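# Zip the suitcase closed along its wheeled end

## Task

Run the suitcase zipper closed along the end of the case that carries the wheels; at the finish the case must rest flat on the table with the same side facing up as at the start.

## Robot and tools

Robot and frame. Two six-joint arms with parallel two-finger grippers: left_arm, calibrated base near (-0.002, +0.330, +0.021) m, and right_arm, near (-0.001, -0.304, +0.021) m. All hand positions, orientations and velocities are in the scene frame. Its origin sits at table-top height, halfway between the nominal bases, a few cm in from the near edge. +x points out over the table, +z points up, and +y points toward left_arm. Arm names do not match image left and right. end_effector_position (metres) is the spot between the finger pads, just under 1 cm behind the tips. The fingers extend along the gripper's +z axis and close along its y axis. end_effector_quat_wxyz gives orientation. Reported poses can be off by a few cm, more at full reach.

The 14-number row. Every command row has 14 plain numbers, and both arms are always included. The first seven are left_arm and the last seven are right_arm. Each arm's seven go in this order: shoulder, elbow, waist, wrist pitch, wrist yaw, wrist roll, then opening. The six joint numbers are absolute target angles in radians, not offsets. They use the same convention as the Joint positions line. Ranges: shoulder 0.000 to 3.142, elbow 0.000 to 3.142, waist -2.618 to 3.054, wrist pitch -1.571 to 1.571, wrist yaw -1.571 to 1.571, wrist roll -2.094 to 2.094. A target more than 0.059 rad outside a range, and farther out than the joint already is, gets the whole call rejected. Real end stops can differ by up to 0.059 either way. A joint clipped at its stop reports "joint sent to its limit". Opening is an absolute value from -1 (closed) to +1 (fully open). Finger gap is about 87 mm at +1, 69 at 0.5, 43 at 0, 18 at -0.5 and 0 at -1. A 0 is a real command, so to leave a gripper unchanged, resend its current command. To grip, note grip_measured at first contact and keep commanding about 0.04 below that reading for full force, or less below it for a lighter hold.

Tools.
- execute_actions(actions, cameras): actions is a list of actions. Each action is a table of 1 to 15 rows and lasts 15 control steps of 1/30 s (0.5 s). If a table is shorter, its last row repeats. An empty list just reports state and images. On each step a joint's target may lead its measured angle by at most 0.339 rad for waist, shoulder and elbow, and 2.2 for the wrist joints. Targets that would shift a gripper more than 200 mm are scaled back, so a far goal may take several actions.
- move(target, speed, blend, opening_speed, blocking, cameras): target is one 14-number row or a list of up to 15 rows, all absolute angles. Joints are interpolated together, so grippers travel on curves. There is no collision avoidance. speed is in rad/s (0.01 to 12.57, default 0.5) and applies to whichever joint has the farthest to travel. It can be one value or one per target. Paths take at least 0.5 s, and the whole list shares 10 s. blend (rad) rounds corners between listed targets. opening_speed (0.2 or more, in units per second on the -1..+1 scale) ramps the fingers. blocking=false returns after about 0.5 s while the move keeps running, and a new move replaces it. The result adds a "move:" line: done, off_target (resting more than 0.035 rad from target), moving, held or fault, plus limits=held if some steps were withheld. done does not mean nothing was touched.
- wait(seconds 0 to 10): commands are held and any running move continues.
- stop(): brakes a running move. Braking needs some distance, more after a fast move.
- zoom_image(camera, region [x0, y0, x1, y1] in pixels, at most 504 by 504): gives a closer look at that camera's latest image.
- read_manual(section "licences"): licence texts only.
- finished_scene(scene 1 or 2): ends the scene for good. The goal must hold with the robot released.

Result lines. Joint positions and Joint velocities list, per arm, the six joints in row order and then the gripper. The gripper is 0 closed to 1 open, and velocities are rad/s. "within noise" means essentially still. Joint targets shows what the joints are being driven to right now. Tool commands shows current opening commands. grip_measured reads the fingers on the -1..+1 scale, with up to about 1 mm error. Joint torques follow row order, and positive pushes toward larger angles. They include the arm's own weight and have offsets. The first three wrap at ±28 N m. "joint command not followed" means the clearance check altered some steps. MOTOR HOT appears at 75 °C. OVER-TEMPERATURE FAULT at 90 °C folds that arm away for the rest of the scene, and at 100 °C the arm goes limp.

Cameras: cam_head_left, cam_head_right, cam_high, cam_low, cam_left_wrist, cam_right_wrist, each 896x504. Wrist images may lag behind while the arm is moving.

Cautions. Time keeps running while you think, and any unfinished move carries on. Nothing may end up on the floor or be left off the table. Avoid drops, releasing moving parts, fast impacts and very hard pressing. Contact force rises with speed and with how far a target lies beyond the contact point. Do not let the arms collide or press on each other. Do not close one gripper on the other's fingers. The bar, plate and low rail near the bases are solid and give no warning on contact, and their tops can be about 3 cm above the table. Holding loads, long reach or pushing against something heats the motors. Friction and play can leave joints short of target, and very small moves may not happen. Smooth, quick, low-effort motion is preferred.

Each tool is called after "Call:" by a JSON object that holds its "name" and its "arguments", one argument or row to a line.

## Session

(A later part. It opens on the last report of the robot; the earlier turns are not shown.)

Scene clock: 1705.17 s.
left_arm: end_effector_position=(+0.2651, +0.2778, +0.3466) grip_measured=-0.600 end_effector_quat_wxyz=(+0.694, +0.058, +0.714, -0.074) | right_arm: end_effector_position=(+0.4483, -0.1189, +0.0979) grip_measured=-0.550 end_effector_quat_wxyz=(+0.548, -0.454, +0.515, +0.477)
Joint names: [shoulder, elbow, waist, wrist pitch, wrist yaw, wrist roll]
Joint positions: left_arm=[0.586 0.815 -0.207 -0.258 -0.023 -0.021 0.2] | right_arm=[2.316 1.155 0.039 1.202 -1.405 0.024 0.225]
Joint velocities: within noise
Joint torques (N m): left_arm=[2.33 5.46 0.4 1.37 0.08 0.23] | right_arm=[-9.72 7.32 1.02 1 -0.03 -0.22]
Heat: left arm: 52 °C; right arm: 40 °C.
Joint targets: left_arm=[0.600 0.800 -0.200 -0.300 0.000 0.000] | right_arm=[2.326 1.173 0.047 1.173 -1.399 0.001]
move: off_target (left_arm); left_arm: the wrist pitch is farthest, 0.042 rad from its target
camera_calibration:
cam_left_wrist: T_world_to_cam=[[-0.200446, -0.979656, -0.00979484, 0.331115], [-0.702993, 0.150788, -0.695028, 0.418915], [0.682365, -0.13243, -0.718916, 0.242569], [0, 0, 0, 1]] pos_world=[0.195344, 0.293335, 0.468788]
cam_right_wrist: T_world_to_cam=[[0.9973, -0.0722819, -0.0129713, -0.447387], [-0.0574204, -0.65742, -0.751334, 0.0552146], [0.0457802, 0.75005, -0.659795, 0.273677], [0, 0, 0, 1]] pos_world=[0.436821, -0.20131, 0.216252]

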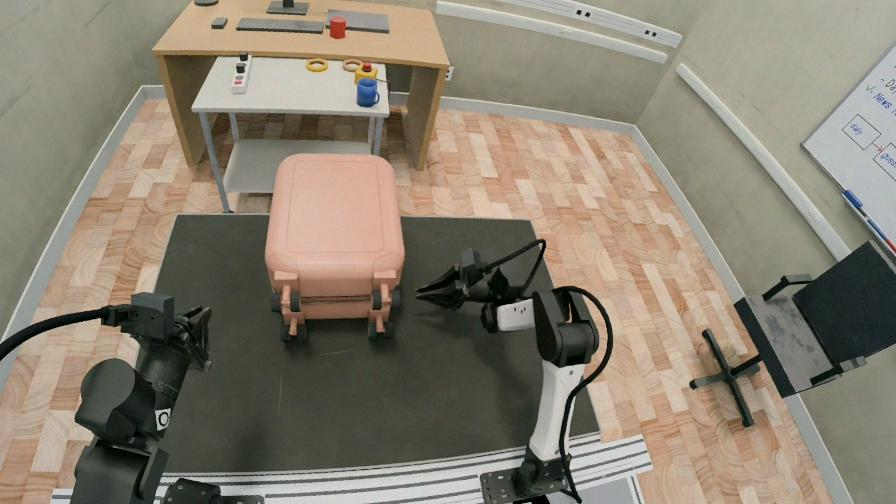

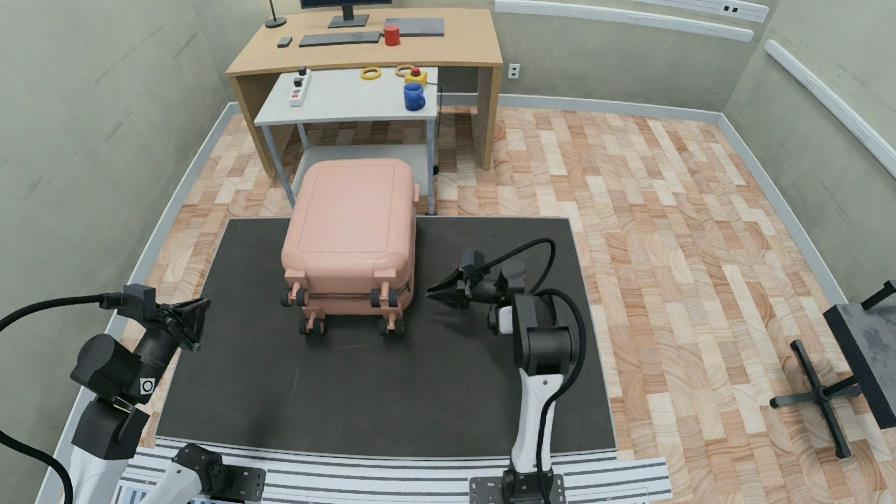

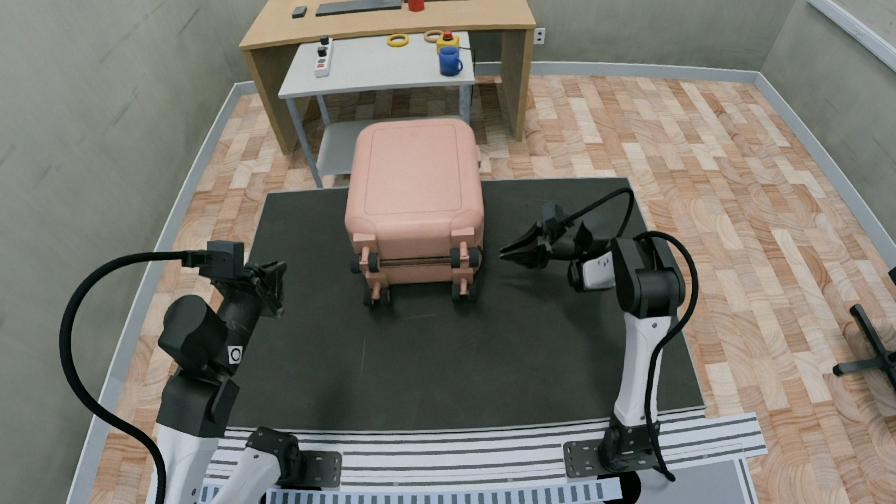

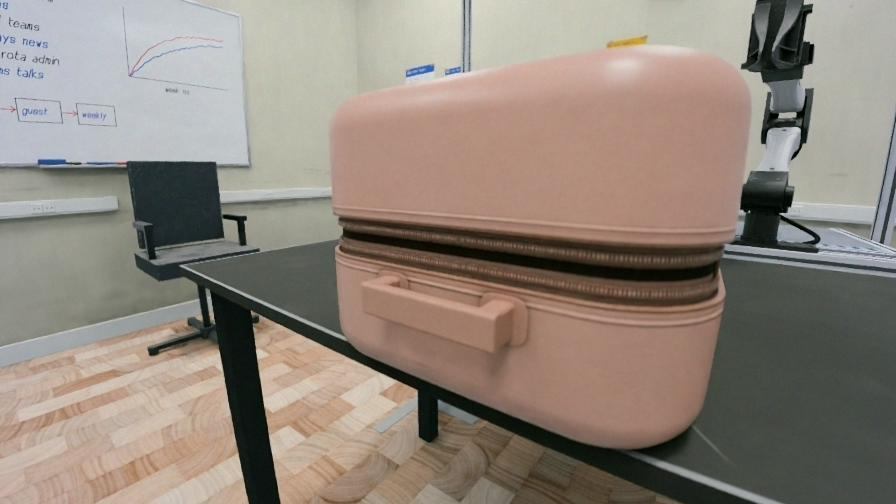

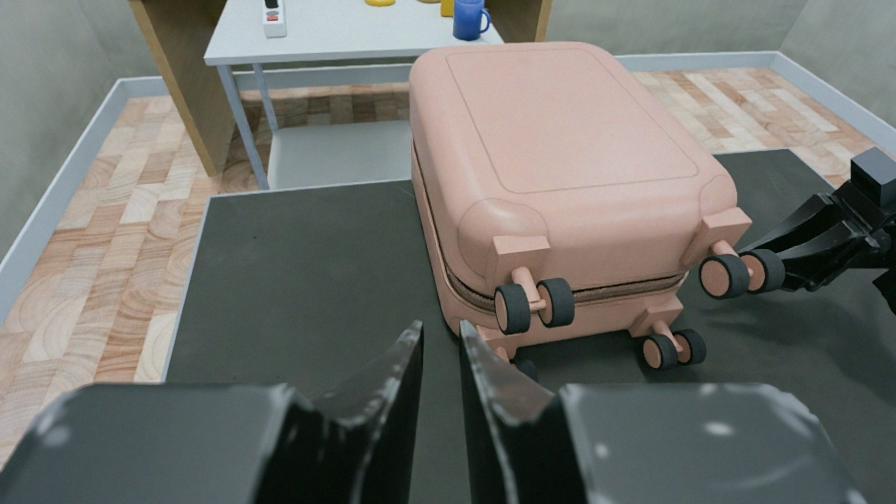

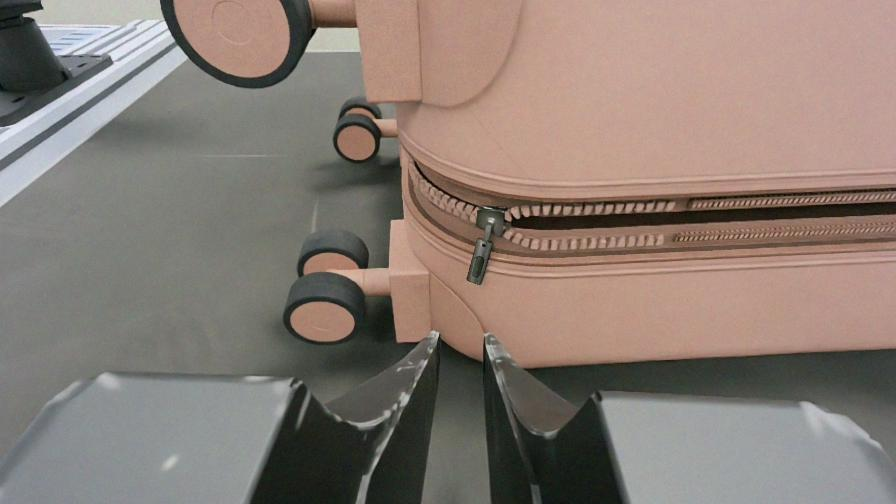

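Call:
{"name": "move", "arguments": {
  "target": [0.6,0.8,-0.2,-0.3,0,0,-0.6,2.431,1.31,0.076,1.13,-1.365,0,-0.55],
  "speed": 0.2,
  "cameras": ["cam_right_wrist"]
}}

Scene clock: 1720.03 s.
left_arm: end_effector_position=(+0.2650, +0.2775, +0.3466) grip_measured=-0.600 end_effector_quat_wxyz=(+0.694, +0.059, +0.714, -0.074) | right_arm: end_effector_position=(+0.4731, -0.1072, +0.0896) grip_measured=-0.550 end_effector_quat_wxyz=(+0.551, -0.455, +0.514, +0.475)
Joint names: [shoulder, elbow, waist, wrist pitch, wrist yaw, wrist roll]
Joint positions: left_arm=[0.586 0.815 -0.207 -0.258 -0.021 -0.021 0.2] | right_arm=[2.404 1.286 0.063 1.166 -1.381 0.022 0.225]
Joint velocities: within noise
Joint torques (N m): left_arm=[2.25 5.39 0.46 1.35 0.06 0.22] | right_arm=[-8.99 8.29 1.57 0.95 0.08 -0.22]
Heat: left arm: 49 °C; right arm: 41 °C.
Joint targets: left_arm=[0.600 0.800 -0.200 -0.300 0.001 0.000] | right_arm=[2.431 1.311 0.075 1.130 -1.366 -0.001]
move: off_target (left_arm, right_arm); left_arm: the wrist pitch is farthest, 0.042 rad from its target; right_arm: the wrist pitch is farthest, 0.036 rad from its target
camera_calibration:
cam_right_wrist: T_world_to_cam=[[0.997231, -0.0741659, -0.00549073, -0.472285], [-0.0529628, -0.656423, -0.752532, 0.0561371], [0.0522079, 0.750739, -0.658533, 0.255256], [0, 0, 0, 1]] pos_world=[0.460624, -0.189808, 0.207746]
Images, in order (width x height): cam_right_wrist 896x504.

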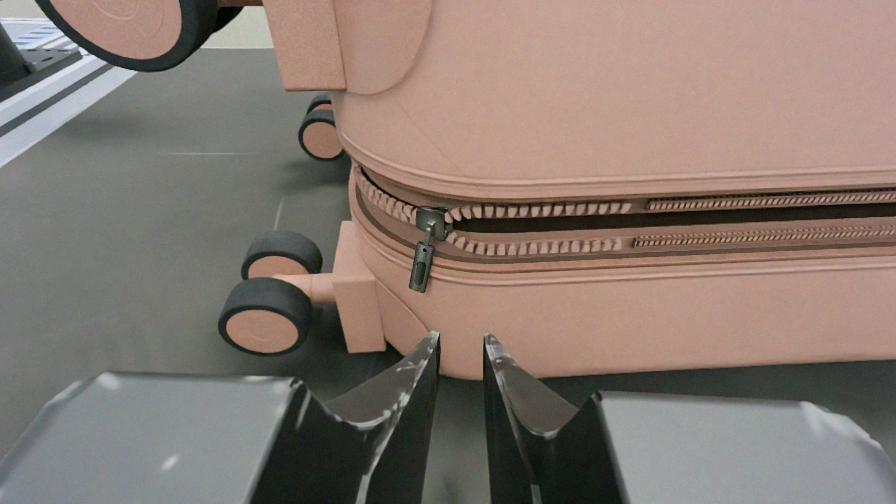

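Call:
{"name": "move", "arguments": {
  "target": [0.6,0.8,-0.2,-0.3,0,0,-0.6,2.428,1.312,0.126,1.13,-1.30,0,-0.55],
  "speed": 0.12,
  "cameras": ["cam_right_wrist"]
}}

Call:
{"name": "zoom_image", "arguments": {
  "camera": "cam_right_wrist",
  "region": [330, 150, 630, 400]
}}

Scene clock: 1725.50 s.
left_arm: end_effector_position=(+0.2650, +0.2775, +0.3466) grip_measured=-0.600 end_effector_quat_wxyz=(+0.694, +0.059, +0.714, -0.074) | right_arm: end_effector_position=(+0.4739, -0.0841, +0.0917) grip_measured=-0.550 end_effector_quat_wxyz=(+0.555, -0.451, +0.516, +0.472)
Joint names: [shoulder, elbow, waist, wrist pitch, wrist yaw, wrist roll]
Joint positions: left_arm=[0.586 0.815 -0.207 -0.258 -0.021 -0.021 0.2] | right_arm=[2.404 1.287 0.115 1.166 -1.315 0.022 0.225]
Joint velocities: within noise
Joint torques (N m): left_arm=[2.36 5.41 0.47 1.37 0.06 0.22] | right_arm=[-9.25 8.35 1.39 1 0.06 -0.21]
Heat: left arm: 48 °C; right arm: 40 °C.
Joint targets: left_arm=[0.600 0.800 -0.200 -0.300 0.000 0.000] | right_arm=[2.428 1.313 0.126 1.130 -1.299 0.000]
move: off_target (left_arm, right_arm); left_arm: the wrist pitch is farthest, 0.042 rad from its target; right_arm: the wrist pitch is farthest, 0.036 rad from its target
camera_calibration:
cam_right_wrist: T_world_to_cam=[[0.996111, -0.0879481, -0.00522553, -0.471944], [-0.0616292, -0.653179, -0.754691, 0.0775621], [0.0629604, 0.752079, -0.656059, 0.233949], [0, 0, 0, 1]] pos_world=[0.460159, -0.166792, 0.209554]
Images, in order (width x height): cam_right_wrist 896x504.

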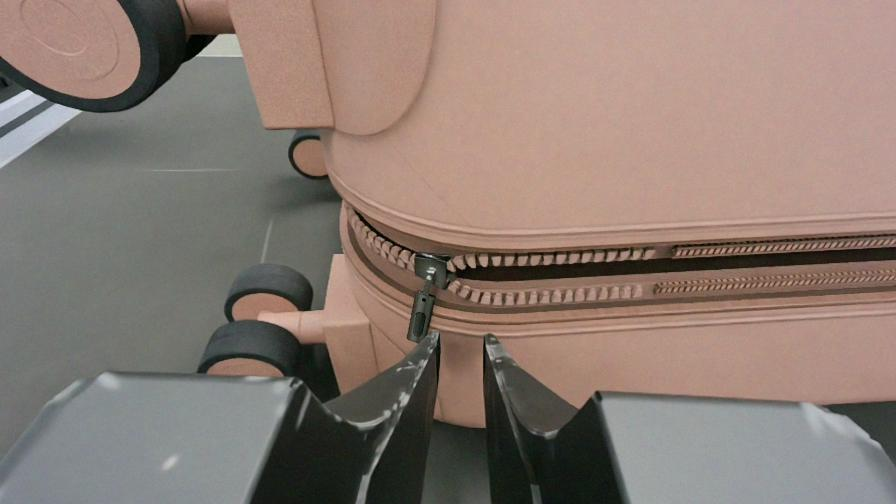

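Scaled by 1.680 from the camera's 896x504 image, which has a finer 1280x720 frame.

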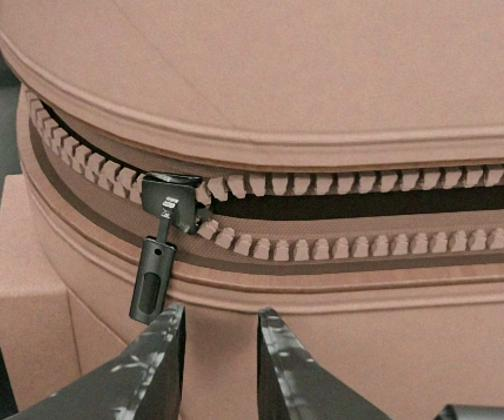

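Call:
{"name": "move", "arguments": {
  "target": [
    [0.6,0.8,-0.2,-0.3,0,0,-0.6,2.41,1.28,0.086,1.14,-1.34,0,-0.5],
    [0.6,0.8,-0.2,-0.3,0,0,-0.6,2.375,1.238,0.086,1.16,-1.34,0,-0.5]
  ],
  "speed": 0.15,
  "cameras": ["cam_right_wrist"]
}}

Call:
{"name": "move", "arguments": {
  "target": [0.6,0.8,-0.2,-0.3,0,0,-0.6,2.375,1.238,0.128,1.16,-1.30,0,-0.5],
  "speed": 0.12,
  "cameras": ["cam_right_wrist"]
}}

Call:
{"name": "zoom_image", "arguments": {
  "camera": "cam_right_wrist",
  "region": [330, 150, 630, 400]
}}

Scene clock: 1738.03 s.
left_arm: end_effector_position=(+0.2650, +0.2775, +0.3466) grip_measured=-0.600 end_effector_quat_wxyz=(+0.694, +0.059, +0.714, -0.074) | right_arm: end_effector_position=(+0.4701, -0.0992, +0.0812) grip_measured=-0.500 end_effector_quat_wxyz=(+0.549, -0.439, +0.530, +0.475)
Joint names: [shoulder, elbow, waist, wrist pitch, wrist yaw, wrist roll]
Joint positions: left_arm=[0.586 0.815 -0.207 -0.258 -0.021 -0.021 0.2] | right_arm=[2.404 1.252 0.082 1.166 -1.329 0.022 0.25]
Joint velocities: within noise
Joint torques (N m): left_arm=[2.37 5.42 0.47 1.35 0.06 0.23] | right_arm=[-13.7 4.26 0.73 1.29 -0.23 -0.21]
Heat: left arm: 47 °C; right arm: 40 °C.
Joint targets: left_arm=[0.600 0.800 -0.200 -0.300 0.000 0.000] | right_arm=[2.375 1.237 0.086 1.160 -1.340 0.000]
move: off_target (left_arm); left_arm: the wrist pitch is farthest, 0.042 rad from its target
camera_calibration:
cam_right_wrist: T_world_to_cam=[[0.993687, -0.10456, -0.0406549, -0.467239], [-0.0995463, -0.654697, -0.749308, 0.0767431], [0.0517306, 0.748625, -0.660973, 0.243997], [0, 0, 0, 1]] pos_world=[0.459307, -0.181273, 0.199784]
Images, in order (width x height): cam_right_wrist 896x504.

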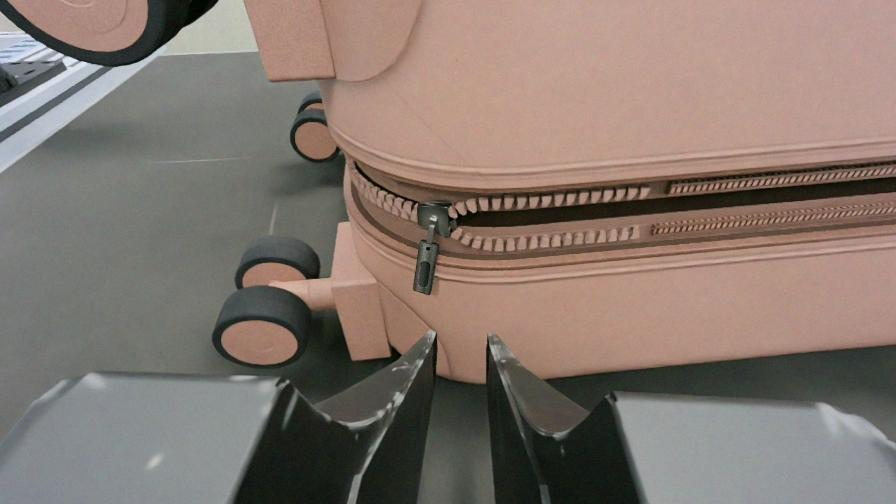

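Scene clock: 1738.93 s.
left_arm: end_effector_position=(+0.2650, +0.2775, +0.3466) grip_measured=-0.600 end_effector_quat_wxyz=(+0.694, +0.059, +0.714, -0.074) | right_arm: end_effector_position=(+0.4649, -0.0831, +0.0821) grip_measured=-0.500 end_effector_quat_wxyz=(+0.544, -0.445, +0.525, +0.480)
Joint names: [shoulder, elbow, waist, wrist pitch, wrist yaw, wrist roll]
Joint positions: left_arm=[0.586 0.815 -0.207 -0.258 -0.021 -0.021 0.2] | right_arm=[2.404 1.252 0.118 1.166 -1.315 0.022 0.25]
Joint velocities: within noise
Joint torques (N m): left_arm=[2.28 5.45 0.51 1.36 0.07 0.23] | right_arm=[-13.71 4.34 1.33 1.3 0.06 -0.21]
Heat: left arm: 47 °C; right arm: 40 °C.
Joint targets: left_arm=[0.600 0.800 -0.200 -0.300 0.000 0.000] | right_arm=[2.375 1.238 0.128 1.160 -1.300 0.000]
move: off_target (left_arm); left_arm: the wrist pitch is farthest, 0.042 rad from its target
camera_calibration:
cam_right_wrist: T_world_to_cam=[[0.995749, -0.0831489, -0.0396295, -0.459619], [-0.0846497, -0.656454, -0.749601, 0.0803614], [0.0363136, 0.749769, -0.660702, 0.239986], [0, 0, 0, 1]] pos_world=[0.455752, -0.165397, 0.200584]
Images, in order (width x height): cam_right_wrist 896x504.

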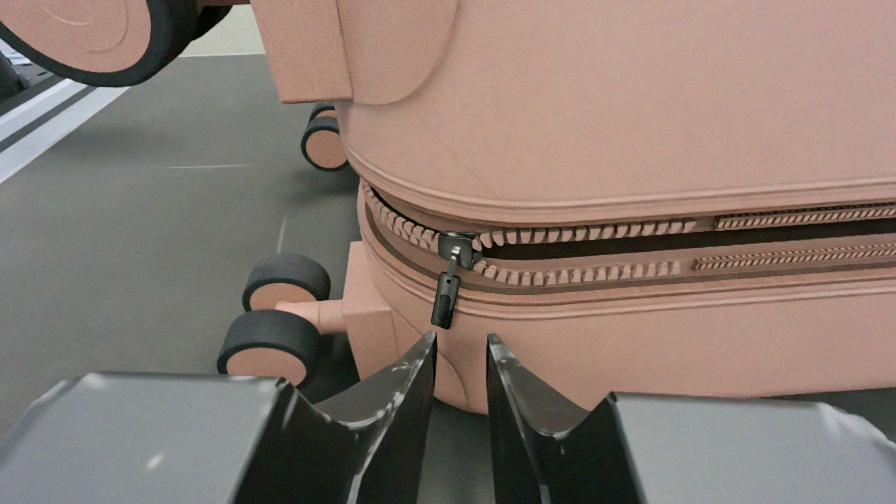

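Scaled by 1.680 from the camera's 896x504 image, which has a finer 1280x720 frame.

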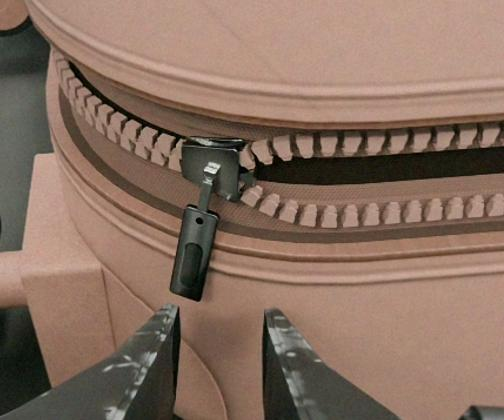

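Call:
{"name": "move", "arguments": {
  "target": [0.6,0.8,-0.2,-0.3,0,0,-0.6,2.345,1.22,0.09,1.16,-1.365,0,-0.5],
  "speed": 0.15,
  "cameras": ["cam_right_wrist"]
}}

Call:
{"name": "zoom_image", "arguments": {
  "camera": "cam_right_wrist",
  "region": [330, 150, 630, 400]
}}

Scene clock: 1745.33 s.
left_arm: end_effector_position=(+0.2650, +0.2775, +0.3466) grip_measured=-0.600 end_effector_quat_wxyz=(+0.694, +0.059, +0.714, -0.074) | right_arm: end_effector_position=(+0.4620, -0.0969, +0.0853) grip_measured=-0.500 end_effector_quat_wxyz=(+0.542, -0.447, +0.523, +0.482)
Joint names: [shoulder, elbow, waist, wrist pitch, wrist yaw, wrist roll]
Joint positions: left_arm=[0.586 0.815 -0.207 -0.258 -0.021 -0.021 0.2] | right_arm=[2.385 1.235 0.087 1.166 -1.353 0.022 0.25]
Joint velocities: within noise
Joint torques (N m): left_arm=[2.39 5.29 0.57 1.37 0.06 0.22] | right_arm=[-14.6 4.18 0.68 1.27 -0.23 -0.21]
Heat: left arm: 46 °C; right arm: 42 °C.
Joint targets: left_arm=[0.600 0.800 -0.200 -0.300 0.000 0.000] | right_arm=[2.345 1.220 0.090 1.160 -1.366 0.000]
move: off_target (left_arm, right_arm); left_arm: the wrist pitch is farthest, 0.042 rad from its target; right_arm: the shoulder is farthest, 0.040 rad from its target
camera_calibration:
cam_right_wrist: T_world_to_cam=[[0.996423, -0.0756486, -0.0376534, -0.457492], [-0.0782286, -0.657337, -0.749525, 0.0704708], [0.0319496, 0.74979, -0.660904, 0.254632], [0, 0, 0, 1]] pos_world=[0.453233, -0.179206, 0.203881]
Images, in order (width x height): cam_right_wrist 896x504.

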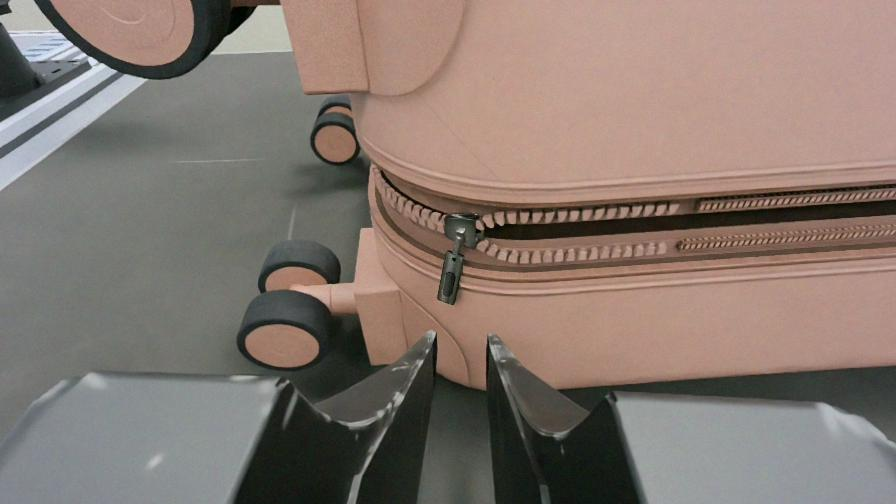

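Scaled by 1.680 from the camera's 896x504 image, which has a finer 1280x720 frame.

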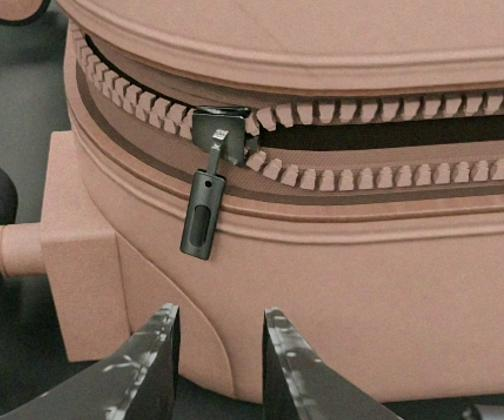

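Call:
{"name": "move", "arguments": {
  "target": [0.6,0.8,-0.2,-0.3,0,0,-0.6,2.345,1.26,0.13,1.13,-1.32,0,-0.5],
  "speed": 0.12,
  "cameras": ["cam_right_wrist"]
}}

Call:
{"name": "zoom_image", "arguments": {
  "camera": "cam_right_wrist",
  "region": [330, 150, 630, 400]
}}

Scene clock: 1756.30 s.
left_arm: end_effector_position=(+0.2650, +0.2775, +0.3466) grip_measured=-0.600 end_effector_quat_wxyz=(+0.694, +0.059, +0.714, -0.074) | right_arm: end_effector_position=(+0.4578, -0.0818, +0.0861) grip_measured=-0.500 end_effector_quat_wxyz=(+0.539, -0.451, +0.519, +0.486)
Joint names: [shoulder, elbow, waist, wrist pitch, wrist yaw, wrist roll]
Joint positions: left_arm=[0.586 0.815 -0.207 -0.258 -0.021 -0.021 0.2] | right_arm=[2.385 1.235 0.121 1.166 -1.335 0.022 0.25]
Joint velocities: within noise
Joint torques (N m): left_arm=[2.26 5.5 0.51 1.39 0.05 0.23] | right_arm=[-14.6 8.16 1.33 1 0.06 -0.21]
Heat: left arm: 45 °C; right arm: 43 °C.
Joint targets: left_arm=[0.600 0.800 -0.200 -0.300 0.000 0.000] | right_arm=[2.345 1.260 0.131 1.130 -1.320 0.000]
move: off_target (left_arm, right_arm); left_arm: the wrist pitch is farthest, 0.042 rad from its target; right_arm: the shoulder is farthest, 0.040 rad from its target
camera_calibration:
cam_right_wrist: T_world_to_cam=[[0.997496, -0.0603097, -0.0369382, -0.451511], [-0.0675607, -0.658171, -0.749831, 0.0758106], [0.0209104, 0.750449, -0.660597, 0.249038], [0, 0, 0, 1]] pos_world=[0.450295, -0.164224, 0.204681]
Images, in order (width x height): cam_right_wrist 896x504.

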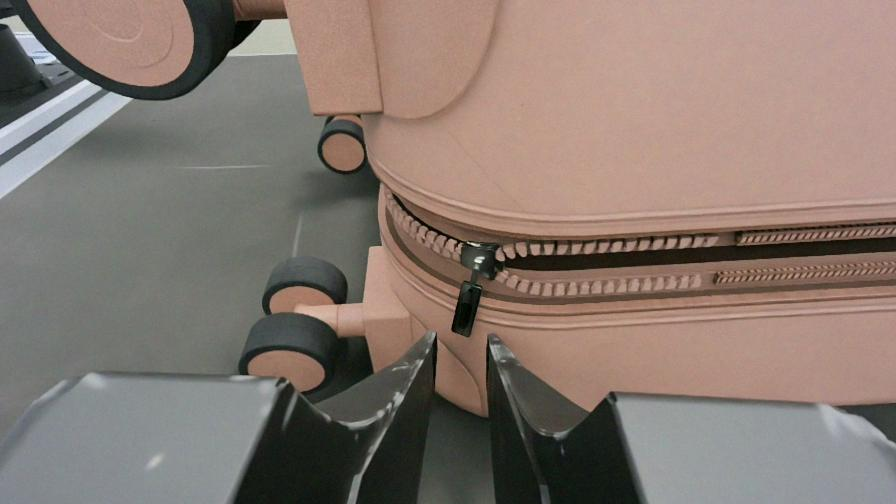

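Scaled by 1.680 from the camera's 896x504 image, which has a finer 1280x720 frame.

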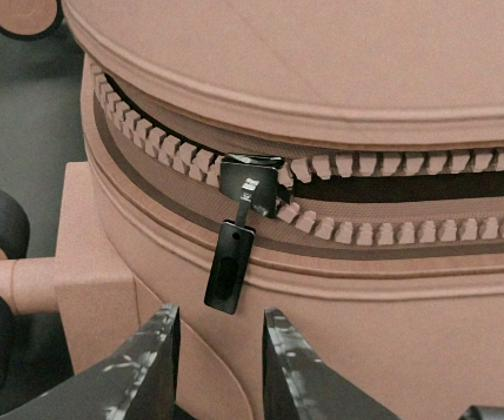

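Call:
{"name": "move", "arguments": {
  "target": [0.6,0.8,-0.2,-0.3,0,0,-0.6,2.345,1.295,0.145,1.11,-1.33,0,-0.5],
  "speed": 0.12,
  "cameras": ["cam_right_wrist"]
}}

Call:
{"name": "zoom_image", "arguments": {
  "camera": "cam_right_wrist",
  "region": [330, 150, 630, 400]
}}

Scene clock: 1760.90 s.
left_arm: end_effector_position=(+0.2650, +0.2775, +0.3466) grip_measured=-0.600 end_effector_quat_wxyz=(+0.694, +0.059, +0.714, -0.074) | right_arm: end_effector_position=(+0.4622, -0.0799, +0.0910) grip_measured=-0.500 end_effector_quat_wxyz=(+0.539, -0.454, +0.516, +0.487)
Joint names: [shoulder, elbow, waist, wrist pitch, wrist yaw, wrist roll]
Joint positions: left_arm=[0.586 0.815 -0.207 -0.258 -0.021 -0.021 0.2] | right_arm=[2.385 1.263 0.124 1.143 -1.338 0.022 0.25]
Joint velocities: within noise
Joint torques (N m): left_arm=[2.33 5.42 0.51 1.37 0.06 0.23] | right_arm=[-14.71 8.99 2.24 1.02 -0.01 -0.21]
Heat: left arm: 44 °C; right arm: 43 °C.
Joint targets: left_arm=[0.600 0.800 -0.200 -0.300 0.000 0.000] | right_arm=[2.345 1.295 0.144 1.110 -1.331 0.000]
move: off_target (left_arm, right_arm); left_arm: the wrist pitch is farthest, 0.042 rad from its target; right_arm: the shoulder is farthest, 0.040 rad from its target
camera_calibration:
cam_right_wrist: T_world_to_cam=[[0.998, -0.0544674, -0.0320892, -0.455796], [-0.060051, -0.658175, -0.750467, 0.0775944], [0.0197557, 0.750892, -0.660129, 0.251269], [0, 0, 0, 1]] pos_world=[0.45458, -0.162431, 0.209476]
Images, in order (width x height): cam_right_wrist 896x504.

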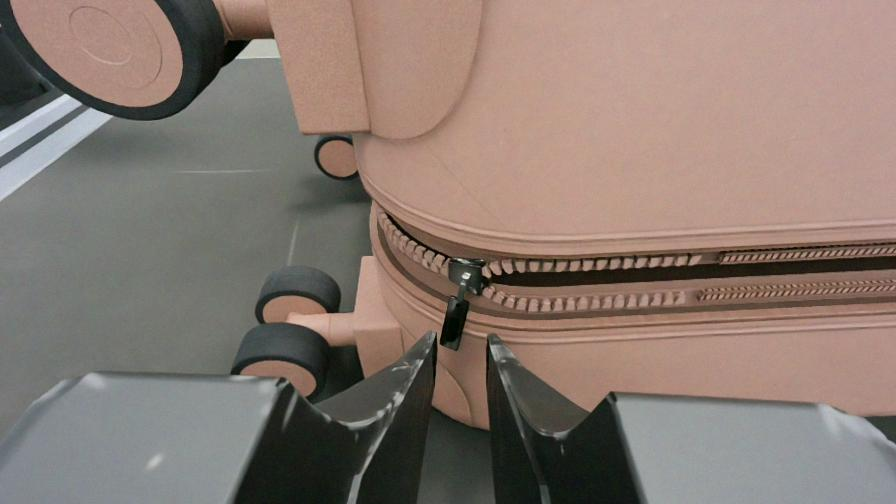

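Scaled by 1.680 from the camera's 896x504 image, which has a finer 1280x720 frame.

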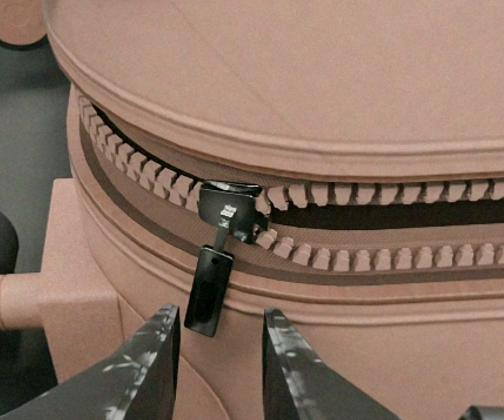

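Call:
{"name": "move", "arguments": {
  "target": [0.6,0.8,-0.2,-0.3,0,0,-0.6,2.345,1.295,0.17,1.11,-1.33,0,-0.5],
  "speed": 0.12,
  "cameras": ["cam_right_wrist"]
}}

Call:
{"name": "zoom_image", "arguments": {
  "camera": "cam_right_wrist",
  "region": [330, 150, 630, 400]
}}

Scene clock: 1771.30 s.
left_arm: end_effector_position=(+0.2650, +0.2775, +0.3466) grip_measured=-0.600 end_effector_quat_wxyz=(+0.694, +0.059, +0.714, -0.074) | right_arm: end_effector_position=(+0.4619, -0.0792, +0.0911) grip_measured=-0.500 end_effector_quat_wxyz=(+0.539, -0.454, +0.516, +0.487)
Joint names: [shoulder, elbow, waist, wrist pitch, wrist yaw, wrist roll]
Joint positions: left_arm=[0.586 0.815 -0.207 -0.258 -0.021 -0.021 0.2] | right_arm=[2.385 1.263 0.125 1.143 -1.338 0.022 0.25]
Joint velocities: within noise
Joint torques (N m): left_arm=[2.32 5.35 0.57 1.36 0.06 0.22] | right_arm=[-14.71 8.98 4.59 1.03 -0.02 -0.21]
Heat: left arm: 44 °C; right arm: 45 °C.
Joint targets: left_arm=[0.600 0.800 -0.200 -0.300 0.000 0.000] | right_arm=[2.345 1.295 0.171 1.111 -1.330 0.000]
move: off_target (left_arm, right_arm); left_arm: the wrist pitch is farthest, 0.042 rad from its target; right_arm: the waist is farthest, 0.045 rad from its target
camera_calibration:
cam_right_wrist: T_world_to_cam=[[0.998087, -0.0529179, -0.0319757, -0.455264], [-0.0589444, -0.65829, -0.750453, 0.0775864], [0.0186631, 0.750902, -0.660149, 0.251319], [0, 0, 0, 1]] pos_world=[0.454276, -0.161733, 0.209576]
Images, in order (width x height): cam_right_wrist 896x504.

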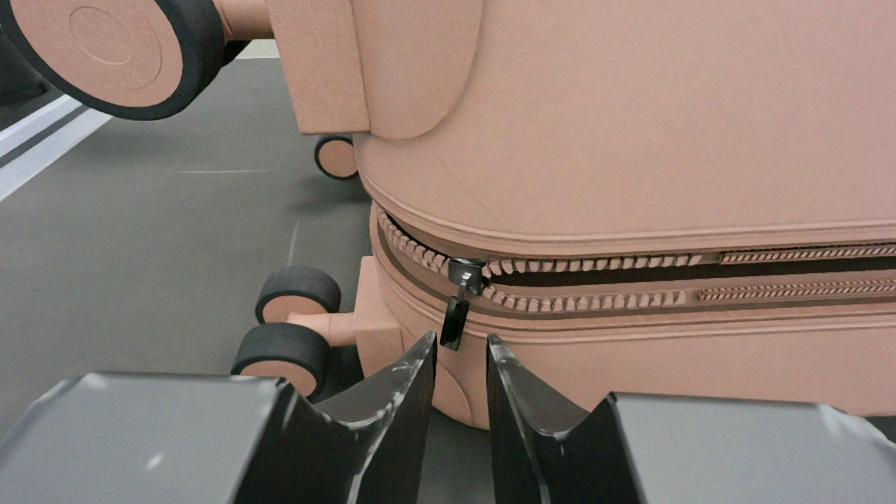

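Scaled by 1.680 from the camera's 896x504 image, which has a finer 1280x720 frame.

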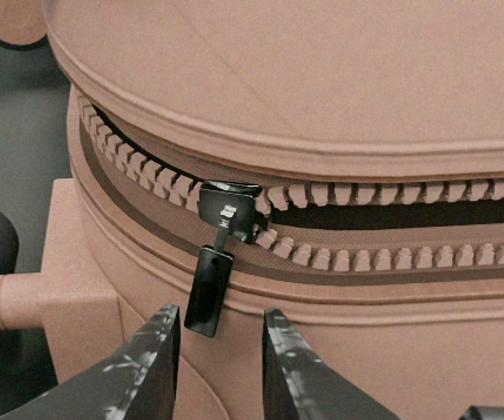

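Call:
{"name": "move", "arguments": {
  "target": [0.6,0.8,-0.2,-0.3,0,0,-0.6,2.305,1.295,0.115,1.075,-1.33,0,-0.5],
  "speed": 0.12,
  "cameras": ["cam_right_wrist"]
}}

Call:
{"name": "zoom_image", "arguments": {
  "camera": "cam_right_wrist",
  "region": [330, 150, 630, 400]
}}

Scene clock: 1776.60 s.
left_arm: end_effector_position=(+0.2650, +0.2775, +0.3466) grip_measured=-0.600 end_effector_quat_wxyz=(+0.694, +0.059, +0.714, -0.074) | right_arm: end_effector_position=(+0.4681, -0.0862, +0.1096) grip_measured=-0.500 end_effector_quat_wxyz=(+0.548, -0.455, +0.513, +0.479)
Joint names: [shoulder, elbow, waist, wrist pitch, wrist yaw, wrist roll]
Joint positions: left_arm=[0.586 0.815 -0.207 -0.258 -0.021 -0.021 0.2] | right_arm=[2.344 1.273 0.112 1.112 -1.338 0.022 0.25]
Joint velocities: within noise
Joint torques (N m): left_arm=[2.35 5.37 0.46 1.37 0.08 0.24] | right_arm=[-14.43 8.34 0.65 0.97 -0.01 -0.21]
Heat: left arm: 43 °C; right arm: 46 °C.
Joint targets: left_arm=[0.600 0.800 -0.200 -0.300 0.000 0.000] | right_arm=[2.306 1.296 0.114 1.074 -1.330 0.000]
move: off_target (left_arm, right_arm); left_arm: the wrist pitch is farthest, 0.042 rad from its target; right_arm: the shoulder is farthest, 0.039 rad from its target
camera_calibration:
cam_right_wrist: T_world_to_cam=[[0.99764, -0.0676863, -0.0115537, -0.464634], [-0.0532067, -0.655658, -0.753181, 0.0850264], [0.0434048, 0.752018, -0.657712, 0.256928], [0, 0, 0, 1]] pos_world=[0.456909, -0.168916, 0.227657]
Images, in order (width x height): cam_right_wrist 896x504.

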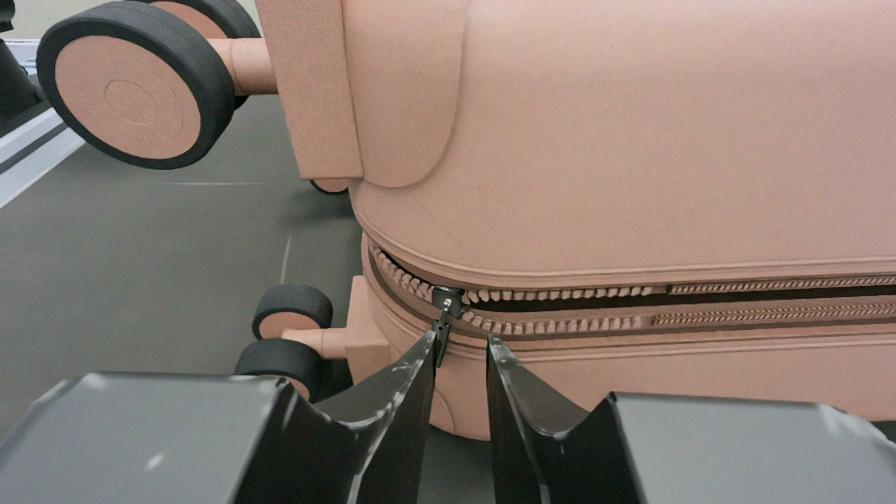

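Scaled by 1.680 from the camera's 896x504 image, which has a finer 1280x720 frame.

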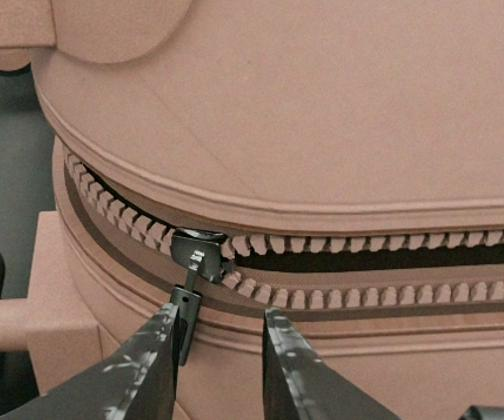

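Call:
{"name": "move", "arguments": {
  "target": [
    [0.6,0.8,-0.2,-0.3,0,0,-0.6,2.305,1.28,0.075,1.09,-1.38,0,-0.5],
    [0.6,0.8,-0.2,-0.3,0,0,-0.6,2.305,1.22,0.075,1.12,-1.38,0,-0.5]
  ],
  "speed": 0.15,
  "cameras": ["cam_right_wrist"]
}}

Call:
{"name": "zoom_image", "arguments": {
  "camera": "cam_right_wrist",
  "region": [330, 150, 630, 400]
}}

Scene clock: 1786.07 s.
left_arm: end_effector_position=(+0.2650, +0.2775, +0.3466) grip_measured=-0.600 end_effector_quat_wxyz=(+0.694, +0.059, +0.714, -0.074) | right_arm: end_effector_position=(+0.4627, -0.1050, +0.0974) grip_measured=-0.500 end_effector_quat_wxyz=(+0.539, -0.444, +0.528, +0.484)
Joint names: [shoulder, elbow, waist, wrist pitch, wrist yaw, wrist roll]
Joint positions: left_arm=[0.586 0.815 -0.207 -0.258 -0.021 -0.021 0.2] | right_arm=[2.344 1.233 0.07 1.112 -1.367 0.022 0.25]
Joint velocities: within noise
Joint torques (N m): left_arm=[2.25 5.41 0.38 1.36 0.06 0.24] | right_arm=[-14.37 4.44 0.8 1.4 -0.23 -0.21]
Heat: left arm: 42 °C; right arm: 52 °C.
Joint targets: left_arm=[0.600 0.800 -0.200 -0.300 0.000 0.000] | right_arm=[2.305 1.219 0.075 1.120 -1.379 0.000]
move: off_target (left_arm, right_arm); left_arm: the wrist pitch is farthest, 0.042 rad from its target; right_arm: the shoulder is farthest, 0.039 rad from its target
camera_calibration:
cam_right_wrist: T_world_to_cam=[[0.995623, -0.0780826, -0.0513691, -0.45686], [-0.0901762, -0.657991, -0.747607, 0.0795112], [0.0245747, 0.748967, -0.662152, 0.272172], [0, 0, 0, 1]] pos_world=[0.455342, -0.187203, 0.216194]
Images, in order (width x height): cam_right_wrist 896x504.

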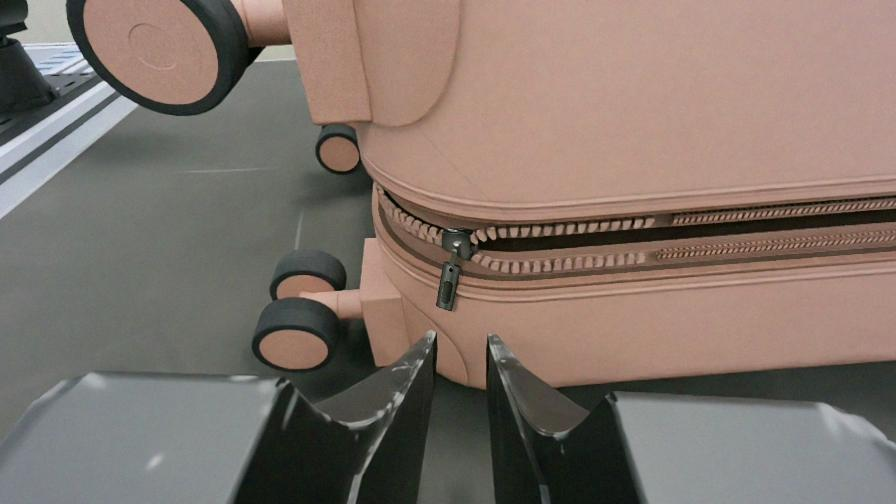

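Scaled by 1.680 from the camera's 896x504 image, which has a finer 1280x720 frame.

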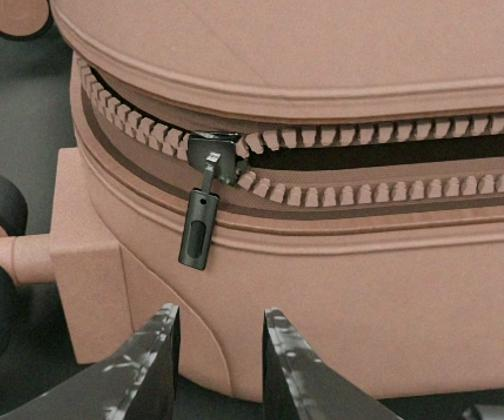

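Call:
{"name": "move", "arguments": {
  "target": [0.6,0.8,-0.2,-0.3,0,0,-0.6,2.305,1.219,0.123,1.12,-1.31,0,-0.5],
  "speed": 0.12,
  "cameras": ["cam_right_wrist"]
}}

Call:
{"name": "zoom_image", "arguments": {
  "camera": "cam_right_wrist",
  "region": [330, 150, 630, 400]
}}

Scene clock: 1793.83 s.
left_arm: end_effector_position=(+0.2650, +0.2775, +0.3466) grip_measured=-0.600 end_effector_quat_wxyz=(+0.694, +0.059, +0.714, -0.074) | right_arm: end_effector_position=(+0.4608, -0.0862, +0.0984) grip_measured=-0.500 end_effector_quat_wxyz=(+0.539, -0.444, +0.527, +0.484)
Joint names: [shoulder, elbow, waist, wrist pitch, wrist yaw, wrist roll]
Joint positions: left_arm=[0.586 0.815 -0.207 -0.258 -0.021 -0.021 0.2] | right_arm=[2.344 1.233 0.113 1.112 -1.326 0.022 0.25]
Joint velocities: within noise
Joint torques (N m): left_arm=[2.41 5.42 0.51 1.38 0.07 0.2] | right_arm=[-14.39 4.49 1.39 1.43 0.04 -0.21]
Heat: left arm: 42 °C; right arm: 55 °C.
Joint targets: left_arm=[0.600 0.800 -0.200 -0.300 0.000 0.000] | right_arm=[2.305 1.219 0.124 1.120 -1.311 0.000]
move: off_target (left_arm, right_arm); left_arm: the wrist pitch is farthest, 0.042 rad from its target; right_arm: the shoulder is farthest, 0.039 rad from its target
camera_calibration:
cam_right_wrist: T_world_to_cam=[[0.995751, -0.0764493, -0.0513294, -0.453436], [-0.0890645, -0.658059, -0.747681, 0.0919745], [0.023382, 0.749076, -0.662072, 0.259339], [0, 0, 0, 1]] pos_world=[0.453638, -0.168405, 0.217194]
Images, in order (width x height): cam_right_wrist 896x504.

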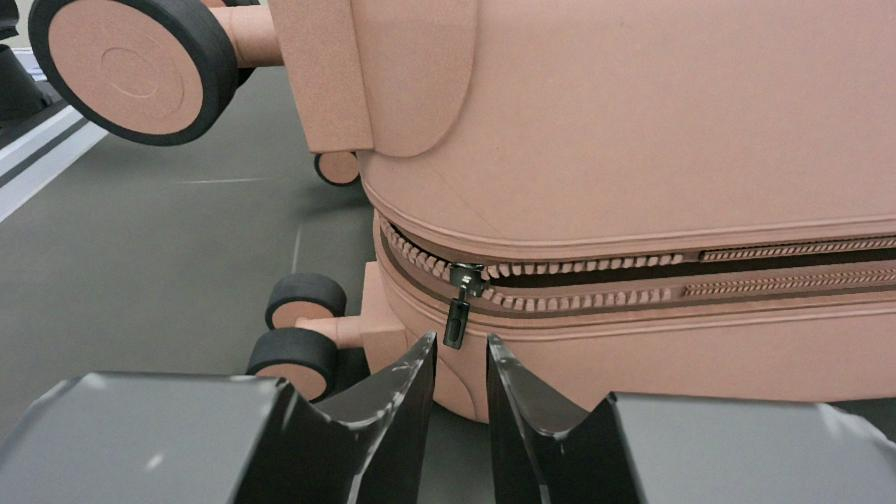

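Scaled by 1.680 from the camera's 896x504 image, which has a finer 1280x720 frame.

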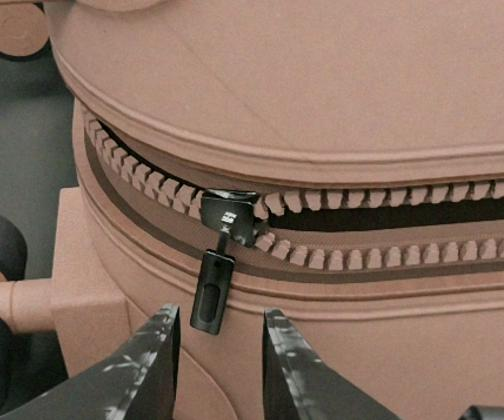

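Aligned. Advance about 10 mm.

Call:
{"name": "move", "arguments": {
  "target": [0.6,0.8,-0.2,-0.3,0,0,-0.6,2.305,1.219,0.15,1.12,-1.29,0,-0.5],
  "speed": 0.12,
  "cameras": ["cam_right_wrist"]
}}

Call:
{"name": "zoom_image", "arguments": {
  "camera": "cam_right_wrist",
  "region": [330, 150, 630, 400]
}}

Scene clock: 1798.20 s.
left_arm: end_effector_position=(+0.2650, +0.2775, +0.3466) grip_measured=-0.600 end_effector_quat_wxyz=(+0.694, +0.059, +0.714, -0.074) | right_arm: end_effector_position=(+0.4594, -0.0787, +0.0988) grip_measured=-0.500 end_effector_quat_wxyz=(+0.538, -0.445, +0.526, +0.485)
Joint names: [shoulder, elbow, waist, wrist pitch, wrist yaw, wrist roll]
Joint positions: left_arm=[0.586 0.815 -0.207 -0.258 -0.021 -0.021 0.2] | right_arm=[2.344 1.233 0.13 1.112 -1.312 0.022 0.25]
Joint velocities: within noise
Joint torques (N m): left_arm=[2.33 5.39 0.53 1.35 0.03 0.22] | right_arm=[-14.41 4.49 2.21 1.44 0.11 -0.21]
Heat: left arm: 42 °C; right arm: 56 °C.
Joint targets: left_arm=[0.600 0.800 -0.200 -0.300 0.000 0.000] | right_arm=[2.305 1.219 0.150 1.120 -1.290 0.000]
move: off_target (left_arm, right_arm); left_arm: the wrist pitch is farthest, 0.042 rad from its target; right_arm: the shoulder is farthest, 0.039 rad from its target
camera_calibration:
cam_right_wrist: T_world_to_cam=[[0.995987, -0.0734172, -0.0511902, -0.451289], [-0.086956, -0.658326, -0.747694, 0.096105], [0.0211938, 0.749144, -0.662068, 0.255017], [0, 0, 0, 1]] pos_world=[0.45243, -0.160908, 0.217594]
Images, in order (width x height): cam_right_wrist 896x504.

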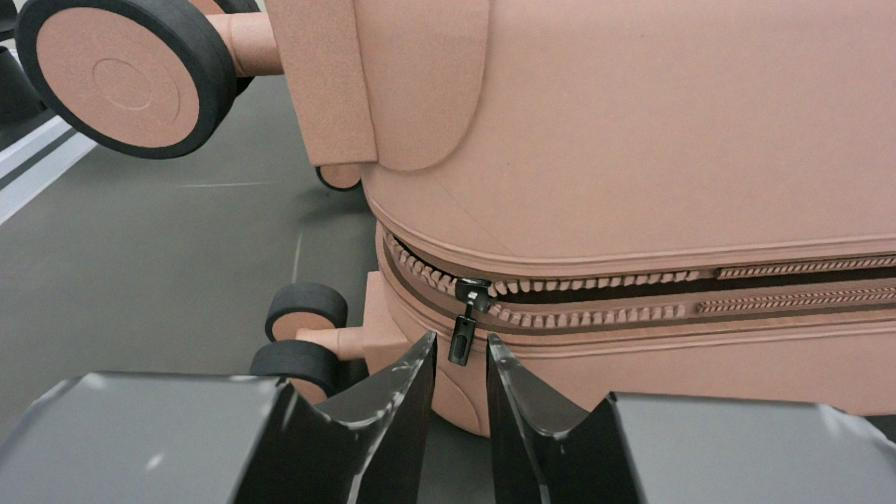

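Scaled by 1.680 from the camera's 896x504 image, which has a finer 1280x720 frame.

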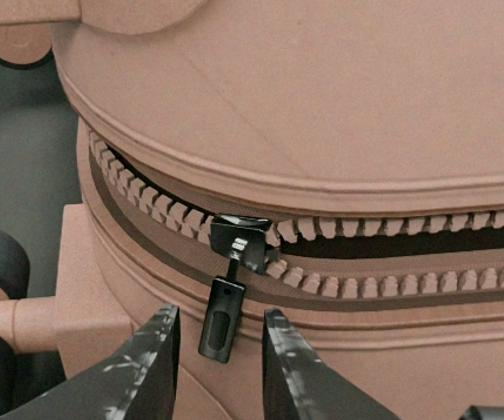

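Call:
{"name": "move", "arguments": {
  "target": [0.6,0.8,-0.2,-0.3,0,0,-0.6,2.305,1.219,0.158,1.12,-1.288,0,-1],
  "speed": 0.1,
  "opening_speed": 0.25,
  "cameras": ["cam_right_wrist"]
}}

Call:
{"name": "zoom_image", "arguments": {
  "camera": "cam_right_wrist",
  "region": [330, 150, 630, 400]
}}

Scene clock: 1805.80 s.
left_arm: end_effector_position=(+0.2650, +0.2775, +0.3466) grip_measured=-0.600 end_effector_quat_wxyz=(+0.694, +0.059, +0.714, -0.074) | right_arm: end_effector_position=(+0.4623, -0.0784, +0.0988) grip_measured=-0.974 end_effector_quat_wxyz=(+0.542, -0.440, +0.530, +0.481)
Joint names: [shoulder, elbow, waist, wrist pitch, wrist yaw, wrist roll]
Joint positions: left_arm=[0.586 0.815 -0.207 -0.258 -0.021 -0.021 0.2] | right_arm=[2.344 1.233 0.132 1.112 -1.293 0.022 0.013]
Joint velocities: within noise
Joint torques (N m): left_arm=[2.36 5.37 0.4 1.35 0.08 0.22] | right_arm=[-14.42 4.52 2.73 1.45 -0.01 -0.21]
Heat: left arm: 41 °C; right arm: 58 °C.
Joint targets: left_arm=[0.600 0.800 -0.200 -0.300 0.000 0.000] | right_arm=[2.305 1.219 0.157 1.120 -1.283 0.000]
move: off_target (left_arm, right_arm); left_arm: the wrist pitch is farthest, 0.042 rad from its target; right_arm: the shoulder is farthest, 0.039 rad from its target
camera_calibration:
cam_right_wrist: T_world_to_cam=[[0.994556, -0.0902875, -0.0520287, -0.45477], [-0.0987331, -0.65679, -0.747582, 0.102094], [0.0333254, 0.748649, -0.662128, 0.249093], [0, 0, 0, 1]] pos_world=[0.454073, -0.160489, 0.217595]
Images, in order (width x height): cam_right_wrist 896x504.

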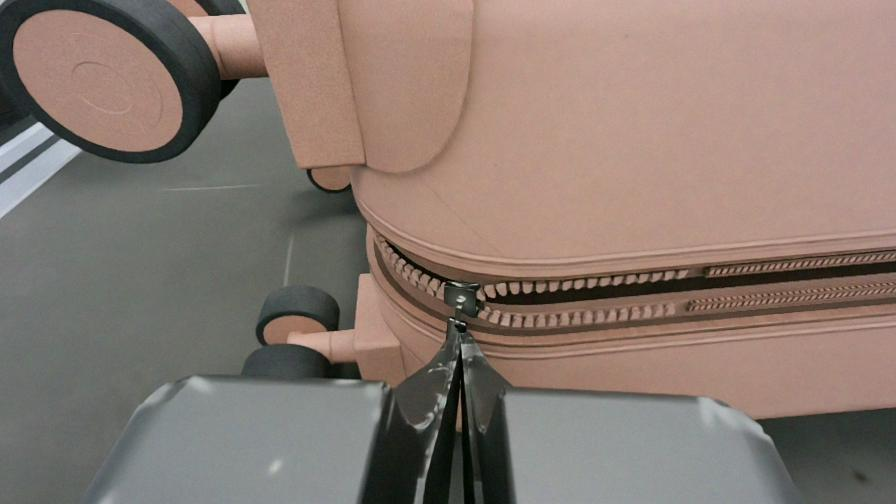

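Scaled by 1.680 from the camera's 896x504 image, which has a finer 1280x720 frame.

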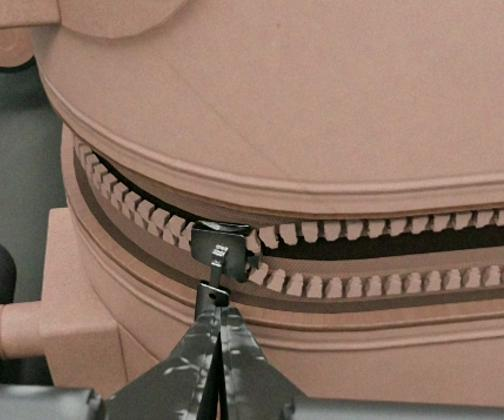

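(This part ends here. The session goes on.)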